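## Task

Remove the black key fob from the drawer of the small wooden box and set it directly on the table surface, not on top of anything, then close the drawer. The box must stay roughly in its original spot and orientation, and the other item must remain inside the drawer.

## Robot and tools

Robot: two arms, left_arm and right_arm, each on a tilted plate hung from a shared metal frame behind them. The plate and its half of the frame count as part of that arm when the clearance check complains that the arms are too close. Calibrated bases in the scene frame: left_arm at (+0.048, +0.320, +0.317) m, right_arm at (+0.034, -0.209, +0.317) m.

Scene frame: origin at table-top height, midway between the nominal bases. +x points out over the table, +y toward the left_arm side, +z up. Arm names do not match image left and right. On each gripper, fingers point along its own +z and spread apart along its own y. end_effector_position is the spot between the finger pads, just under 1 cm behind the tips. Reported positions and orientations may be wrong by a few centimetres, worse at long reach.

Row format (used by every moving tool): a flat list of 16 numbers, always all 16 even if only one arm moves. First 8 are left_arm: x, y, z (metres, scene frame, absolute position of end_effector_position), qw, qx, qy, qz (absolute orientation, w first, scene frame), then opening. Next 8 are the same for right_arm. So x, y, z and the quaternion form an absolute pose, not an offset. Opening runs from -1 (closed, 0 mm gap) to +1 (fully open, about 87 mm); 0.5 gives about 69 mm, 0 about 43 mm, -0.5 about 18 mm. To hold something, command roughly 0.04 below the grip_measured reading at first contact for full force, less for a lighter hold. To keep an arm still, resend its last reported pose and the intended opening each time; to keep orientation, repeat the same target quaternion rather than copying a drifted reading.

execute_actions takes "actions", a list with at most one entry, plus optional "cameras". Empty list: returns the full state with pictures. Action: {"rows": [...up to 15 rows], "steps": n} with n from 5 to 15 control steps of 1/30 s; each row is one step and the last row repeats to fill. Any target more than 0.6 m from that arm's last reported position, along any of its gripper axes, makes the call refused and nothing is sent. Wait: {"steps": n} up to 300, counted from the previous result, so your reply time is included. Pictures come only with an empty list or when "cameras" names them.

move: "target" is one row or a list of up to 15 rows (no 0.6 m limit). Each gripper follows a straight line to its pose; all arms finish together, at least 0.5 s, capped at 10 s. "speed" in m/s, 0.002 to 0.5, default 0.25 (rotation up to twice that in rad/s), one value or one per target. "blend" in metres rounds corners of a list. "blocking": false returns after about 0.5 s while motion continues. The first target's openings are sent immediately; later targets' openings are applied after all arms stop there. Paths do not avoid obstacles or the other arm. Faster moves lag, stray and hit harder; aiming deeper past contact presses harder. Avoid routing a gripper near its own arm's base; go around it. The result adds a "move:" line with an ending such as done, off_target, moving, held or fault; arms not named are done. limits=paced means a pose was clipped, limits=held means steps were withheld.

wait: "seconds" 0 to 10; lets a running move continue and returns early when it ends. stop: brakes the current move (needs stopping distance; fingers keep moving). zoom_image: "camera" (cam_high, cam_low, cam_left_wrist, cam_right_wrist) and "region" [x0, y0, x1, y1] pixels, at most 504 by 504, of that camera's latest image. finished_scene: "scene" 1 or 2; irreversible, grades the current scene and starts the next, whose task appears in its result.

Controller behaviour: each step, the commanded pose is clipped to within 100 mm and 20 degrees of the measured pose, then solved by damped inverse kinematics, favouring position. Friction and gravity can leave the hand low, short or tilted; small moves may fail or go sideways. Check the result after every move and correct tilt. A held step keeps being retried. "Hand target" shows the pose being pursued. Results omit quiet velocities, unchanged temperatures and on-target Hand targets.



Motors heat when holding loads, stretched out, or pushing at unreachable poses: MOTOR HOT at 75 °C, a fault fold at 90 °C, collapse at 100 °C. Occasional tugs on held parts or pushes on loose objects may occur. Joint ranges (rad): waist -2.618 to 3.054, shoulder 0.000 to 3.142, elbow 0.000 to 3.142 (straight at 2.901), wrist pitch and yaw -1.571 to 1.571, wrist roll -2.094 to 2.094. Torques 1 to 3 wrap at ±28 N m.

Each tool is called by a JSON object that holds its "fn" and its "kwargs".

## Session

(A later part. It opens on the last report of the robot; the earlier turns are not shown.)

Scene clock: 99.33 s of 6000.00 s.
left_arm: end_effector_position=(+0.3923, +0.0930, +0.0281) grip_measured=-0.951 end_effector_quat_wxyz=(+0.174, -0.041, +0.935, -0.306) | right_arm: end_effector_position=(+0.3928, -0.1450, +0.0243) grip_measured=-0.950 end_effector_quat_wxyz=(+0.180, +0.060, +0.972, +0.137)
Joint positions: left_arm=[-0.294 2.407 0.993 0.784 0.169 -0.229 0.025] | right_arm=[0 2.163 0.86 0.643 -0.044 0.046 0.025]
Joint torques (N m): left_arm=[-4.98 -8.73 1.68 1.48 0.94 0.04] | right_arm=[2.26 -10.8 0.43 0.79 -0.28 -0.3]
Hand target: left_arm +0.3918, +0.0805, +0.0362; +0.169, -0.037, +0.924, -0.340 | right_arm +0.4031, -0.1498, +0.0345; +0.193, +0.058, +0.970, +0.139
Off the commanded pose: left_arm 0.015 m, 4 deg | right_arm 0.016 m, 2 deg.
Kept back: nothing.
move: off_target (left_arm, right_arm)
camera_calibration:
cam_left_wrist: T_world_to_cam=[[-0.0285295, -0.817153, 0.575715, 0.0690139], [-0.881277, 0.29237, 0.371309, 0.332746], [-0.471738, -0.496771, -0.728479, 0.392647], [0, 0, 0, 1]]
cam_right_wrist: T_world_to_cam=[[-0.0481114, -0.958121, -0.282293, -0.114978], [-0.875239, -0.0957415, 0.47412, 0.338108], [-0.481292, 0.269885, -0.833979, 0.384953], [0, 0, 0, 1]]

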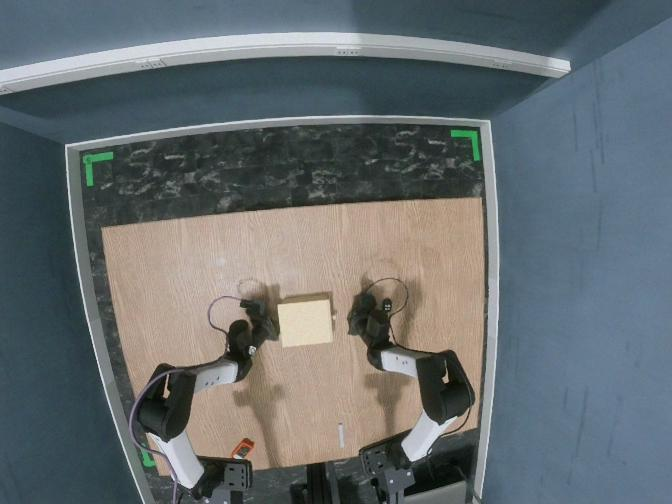

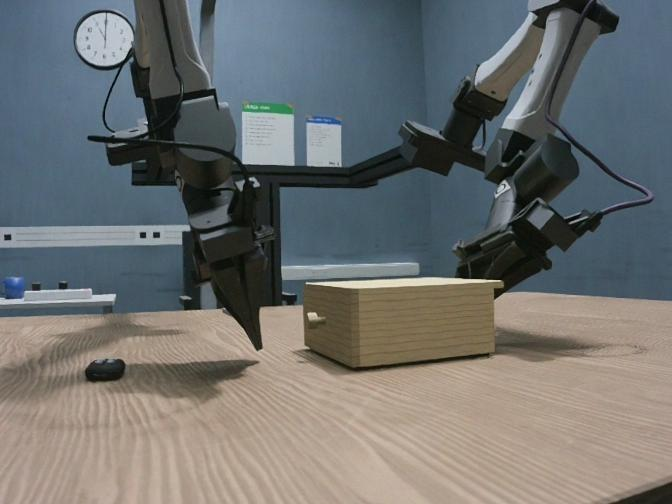

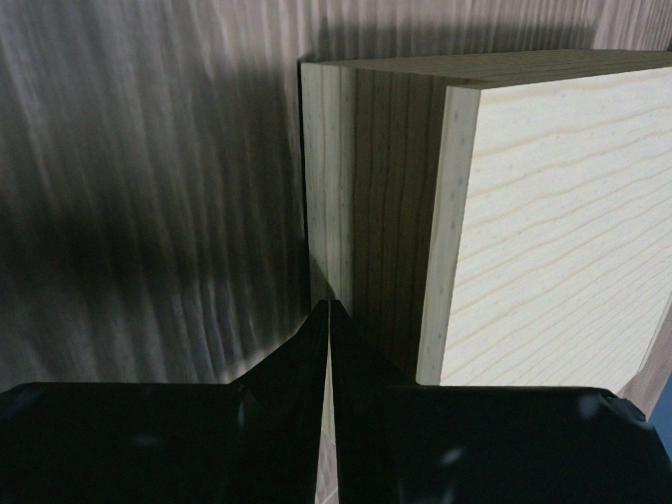

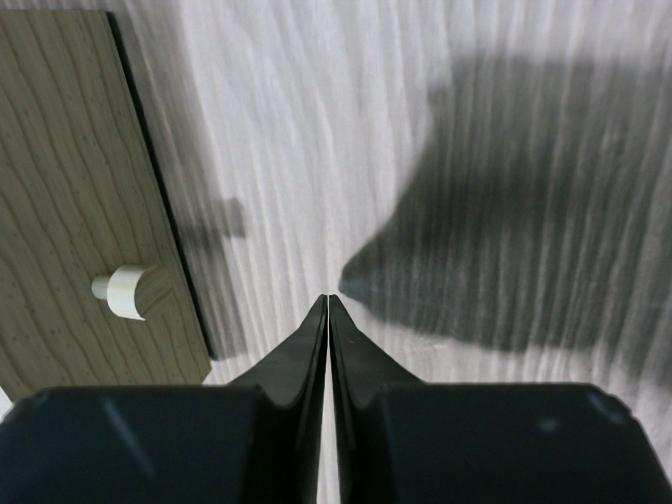

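{"fn": "move", "kwargs": {"target": [[0.395, 0.115, 0.036, 0.1690, -0.0371, 0.9240, -0.3410, -0.95, 0.4031, -0.1498, 0.0345, 0.1931, 0.0578, 0.9699, 0.1393, -0.95],[0.450, 0.115, 0.038, 0.1690, -0.0371, 0.9240, -0.3410, -0.95, 0.4031, -0.1498, 0.0345, 0.1931, 0.0578, 0.9699, 0.1393, -0.95],[0.450, 0.076, 0.038, 0.1690, -0.0371, 0.9240, -0.3410, -0.95, 0.4031, -0.1498, 0.0345, 0.1931, 0.0578, 0.9699, 0.1393, -0.95]], "speed": 0.06, "blend": 0.005}}

{"fn": "zoom_image", "kwargs": {"camera": "cam_low", "region": [220, 180, 620, 400]}}

{"fn": "zoom_image", "kwargs": {"camera": "cam_high", "region": [220, 260, 400, 380]}}

Scene clock: 102.47 s of 6000.00 s.
left_arm: end_effector_position=(+0.4563, +0.0909, +0.0383) grip_measured=-0.951 end_effector_quat_wxyz=(+0.179, -0.039, +0.927, -0.328) | right_arm: end_effector_position=(+0.3925, -0.1446, +0.0244) grip_measured=-0.950 end_effector_quat_wxyz=(+0.179, +0.059, +0.972, +0.138)
Joint positions: left_arm=[-0.262 2.381 1.211 0.557 0.238 -0.217 0.025] | right_arm=[0 2.163 0.86 0.641 -0.047 0.044 0.025]
Joint torques (N m): left_arm=[-6.84 -8.35 3.58 1.43 0.44 0.04] | right_arm=[2.19 -10.66 0.54 0.77 -0.27 -0.27]
Hand target: left_arm +0.4497, +0.0764, +0.0384; +0.169, -0.037, +0.924, -0.341 | right_arm +0.4029, -0.1496, +0.0341; +0.193, +0.058, +0.970, +0.139
Off the commanded pose: left_arm 0.016 m, 2 deg | right_arm 0.016 m, 2 deg.
Kept back: nothing.
move: off_target (left_arm, right_arm)
camera_calibration:
cam_left_wrist: T_world_to_cam=[[-0.0426822, -0.789943, 0.611692, 0.065872], [-0.884985, 0.314028, 0.343786, 0.386746], [-0.46366, -0.526665, -0.712491, 0.427562], [0, 0, 0, 1]]
cam_right_wrist: T_world_to_cam=[[-0.0457968, -0.957682, -0.284163, -0.115379], [-0.874611, -0.0990014, 0.474609, 0.337075], [-0.482657, 0.270268, -0.833065, 0.385264], [0, 0, 0, 1]]

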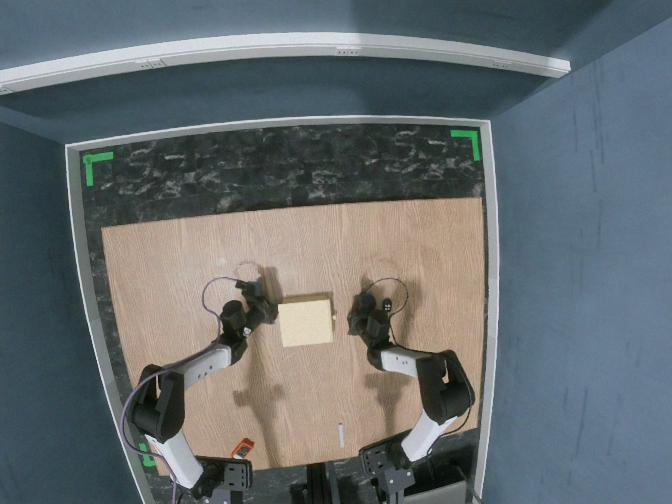

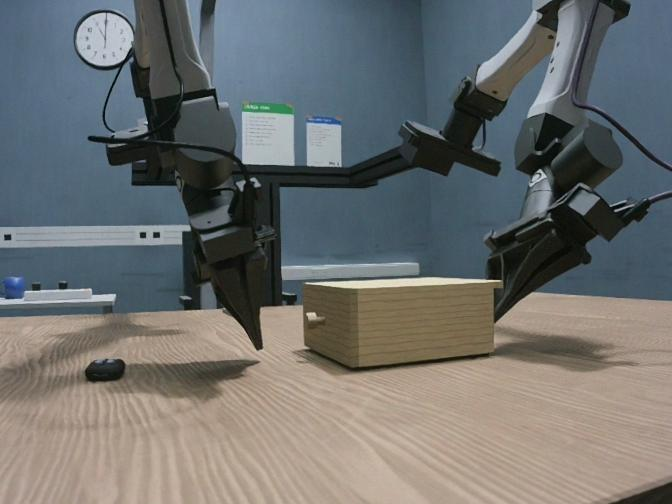

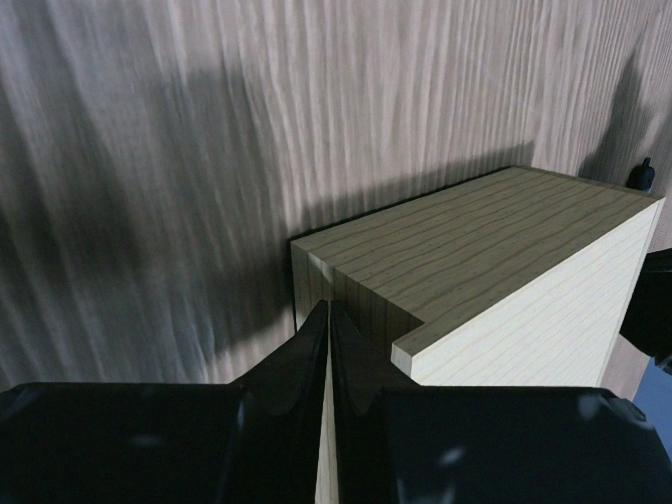

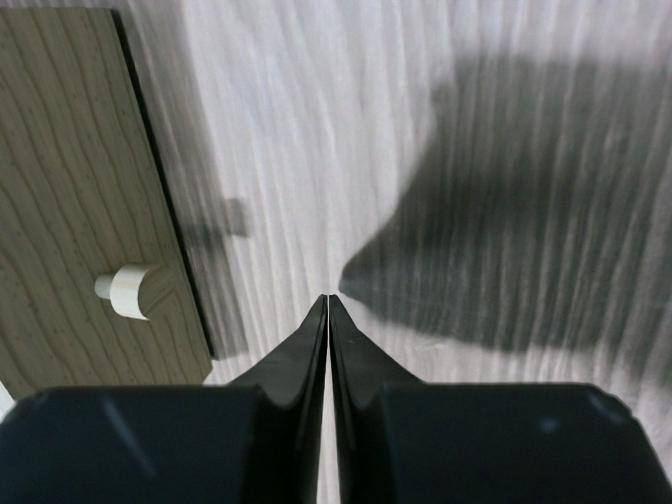

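Scaled by 1.260 from the camera's 672x504 image, which has a finer 960x720 frame.

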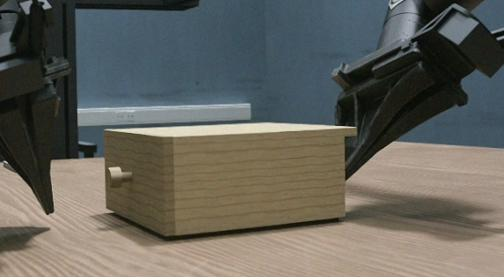

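Scaled by 2.800 from the camera's 672x504 image, which has a finer 960x720 frame.

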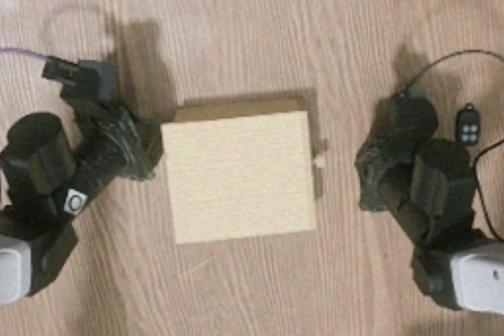

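{"fn": "move", "kwargs": {"target": [0.450, 0.066, 0.038, 0.1690, -0.0371, 0.9240, -0.3410, -0.95, 0.4031, -0.1498, 0.0345, 0.1931, 0.0578, 0.9699, 0.1393, -0.95], "speed": 0.04}}

{"fn": "zoom_image", "kwargs": {"camera": "cam_low", "region": [220, 180, 620, 400]}}

{"fn": "zoom_image", "kwargs": {"camera": "cam_high", "region": [220, 260, 400, 380]}}

Scene clock: 103.43 s of 6000.00 s.
left_arm: end_effector_position=(+0.4594, +0.0825, +0.0378) grip_measured=-0.951 end_effector_quat_wxyz=(+0.182, -0.041, +0.928, -0.323) | right_arm: end_effector_position=(+0.3925, -0.1446, +0.0244) grip_measured=-0.950 end_effector_quat_wxyz=(+0.179, +0.059, +0.972, +0.138)
Joint positions: left_arm=[-0.283 2.395 1.233 0.556 0.21 -0.229 0.025] | right_arm=[0 2.163 0.86 0.641 -0.047 0.044 0.025]
Joint torques (N m): left_arm=[-6.95 -8.39 3.33 1.45 0.54 0.02] | right_arm=[2.3 -10.65 0.4 0.75 -0.27 -0.24]
Hand target: left_arm +0.4497, +0.0665, +0.0385; +0.169, -0.037, +0.924, -0.341 | right_arm +0.4029, -0.1496, +0.0341; +0.193, +0.058, +0.970, +0.139
Off the commanded pose: left_arm 0.019 m, 3 deg | right_arm 0.016 m, 2 deg.
Kept back: nothing.
move: off_target (left_arm, right_arm)
camera_calibration:
cam_left_wrist: T_world_to_cam=[[-0.0405587, -0.795853, 0.604129, 0.0594634], [-0.888506, 0.305311, 0.342553, 0.394749], [-0.457069, -0.522879, -0.719504, 0.421193], [0, 0, 0, 1]]
cam_right_wrist: T_world_to_cam=[[-0.0457968, -0.957682, -0.284163, -0.115379], [-0.874611, -0.0990014, 0.474609, 0.337075], [-0.482657, 0.270268, -0.833065, 0.385264], [0, 0, 0, 1]]

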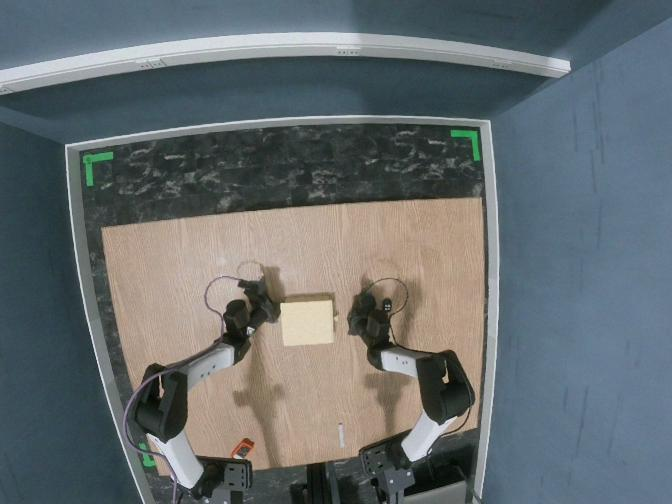

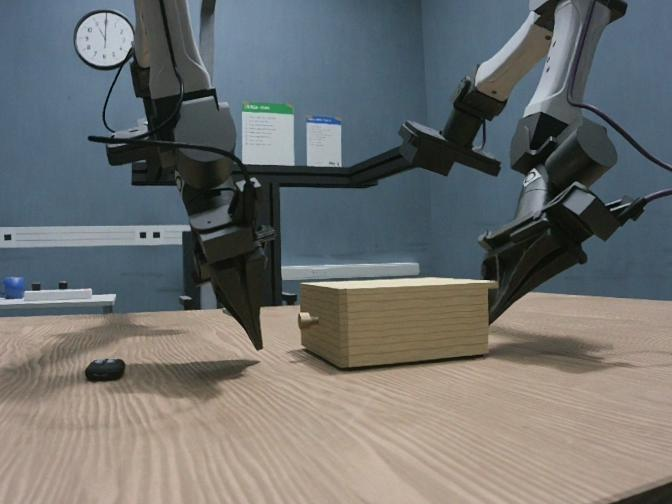

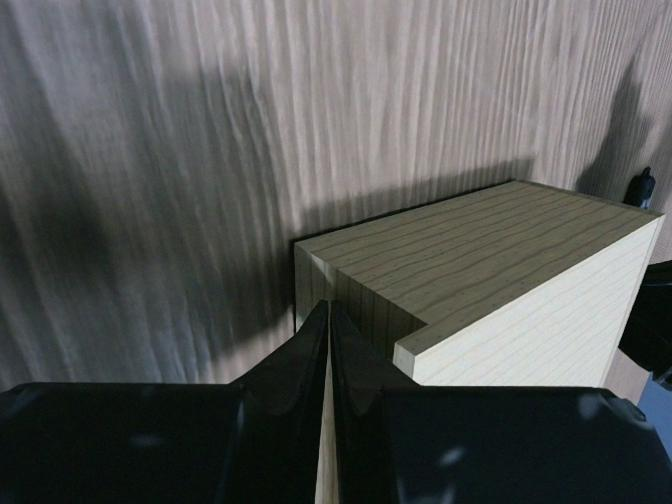

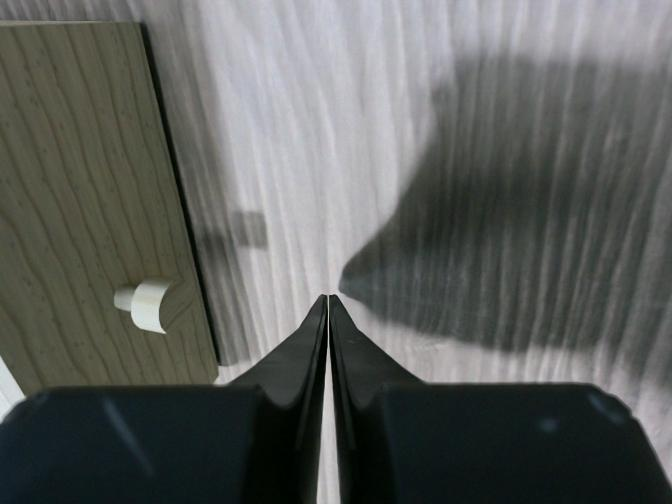

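Scaled by 1.260 from the camera's 672x504 image, which has a finer 960x720 frame.

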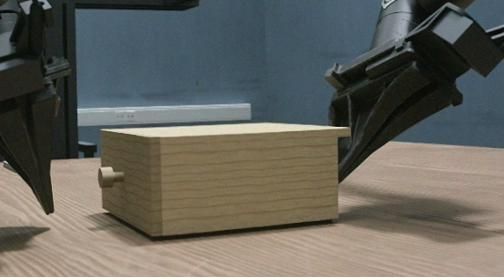

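Scaled by 2.800 from the camera's 672x504 image, which has a finer 960x720 frame.

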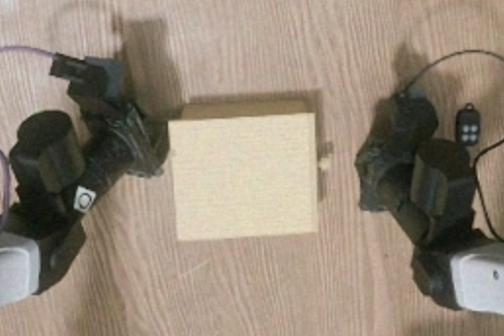

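{"fn": "move", "kwargs": {"target": [[0.445, 0.125, 0.042, 0.1690, -0.0371, 0.9240, -0.3410, -0.95, 0.400, -0.160, 0.10, 0.1931, 0.0578, 0.9699, 0.1393, -0.95],[0.38, 0.20, 0.20, 0.1874, 0.0133, 0.9779, -0.0914, -0.95, 0.36, -0.17, 0.22, 0.1931, 0.0578, 0.9699, 0.1393, -0.95]], "speed": [0.12, 0.25], "blend": 0.02}}

{"fn": "zoom_image", "kwargs": {"camera": "cam_low", "region": [220, 180, 620, 400]}}

{"fn": "zoom_image", "kwargs": {"camera": "cam_high", "region": [240, 260, 420, 380]}}

Scene clock: 106.20 s of 6000.00 s.
left_arm: end_effector_position=(+0.3805, +0.1977, +0.1972) grip_measured=-0.951 end_effector_quat_wxyz=(+0.187, +0.016, +0.977, -0.098) | right_arm: end_effector_position=(+0.3595, -0.1705, +0.2141) grip_measured=-0.950 end_effector_quat_wxyz=(+0.187, +0.056, +0.971, +0.140)
Joint positions: left_arm=[-0.462 1.533 0.668 0.143 -0.351 -0.151 0.025] | right_arm=[0.077 1.235 0.559 0.03 0.009 0.083 0.025]
Joint torques (N m): left_arm=[-3.52 -7.58 4.01 1.23 -0.08 0.09] | right_arm=[2.62 -7.25 4.62 0.83 -0.06 -0.09]
Hand target: left_arm +0.3801, +0.2000, +0.1999; +0.188, +0.013, +0.978, -0.091 | right_arm +0.3601, -0.1700, +0.2198; +0.193, +0.058, +0.969, +0.139
Off the commanded pose: left_arm 0.004 m, 1 deg | right_arm 0.006 m, 1 deg.
Kept back: nothing.
move: done
camera_calibration:
cam_left_wrist: T_world_to_cam=[[-0.0660505, -0.982657, 0.173269, 0.183258], [-0.88675, 0.137426, 0.44135, 0.247902], [-0.457507, -0.124495, -0.880448, 0.51323], [0, 0, 0, 1]]
cam_right_wrist: T_world_to_cam=[[-0.0358551, -0.957428, -0.286435, -0.0908125], [-0.881737, -0.104598, 0.459999, 0.220343], [-0.470376, 0.269054, -0.84045, 0.531424], [0, 0, 0, 1]]

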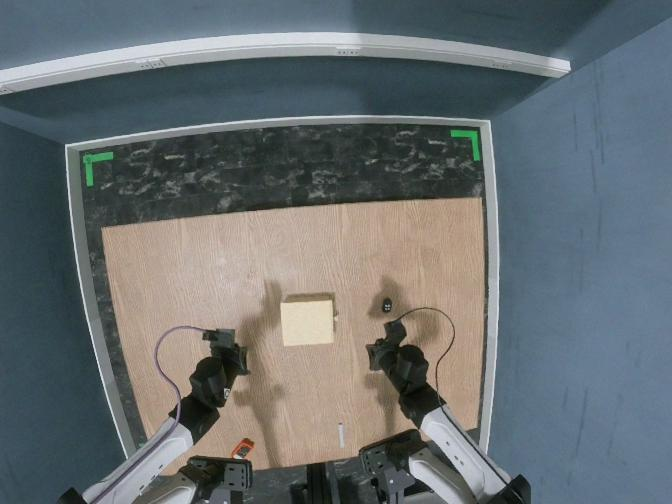

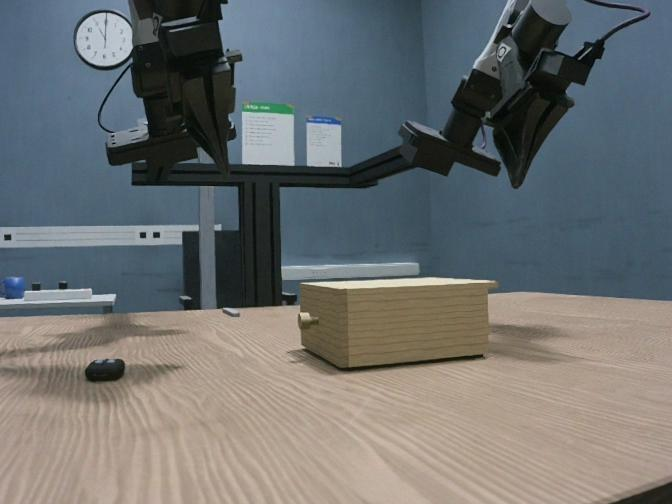

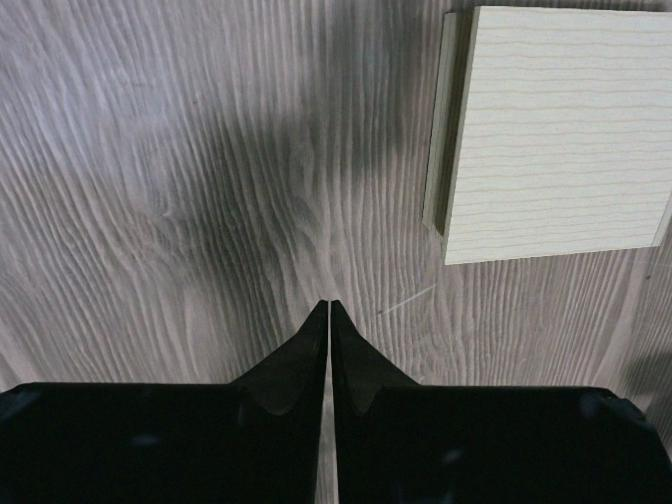

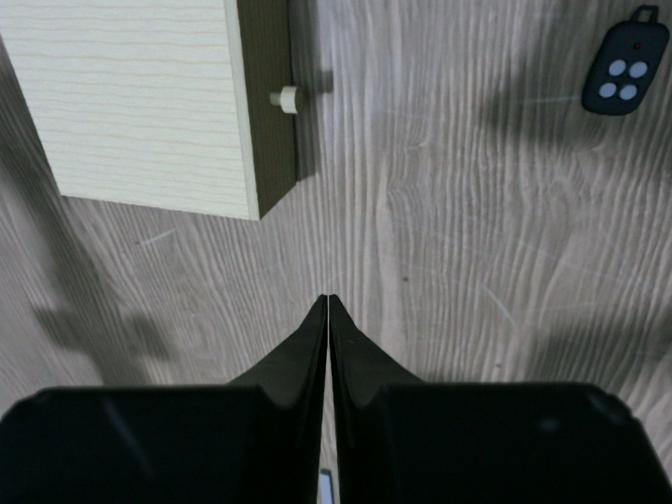

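Scaled by 1.260 from the camera's 672x504 image, which has a finer 960x720 frame.

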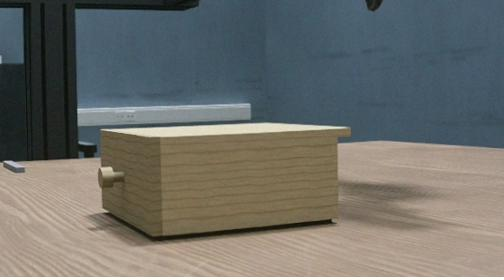

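Scaled by 2.800 from the camera's 672x504 image, which has a finer 960x720 frame.

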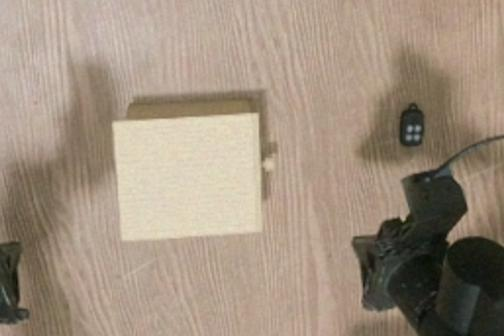

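{"fn": "finished_scene", "kwargs": {"scene": 1}}

The scene is finished: the task was done.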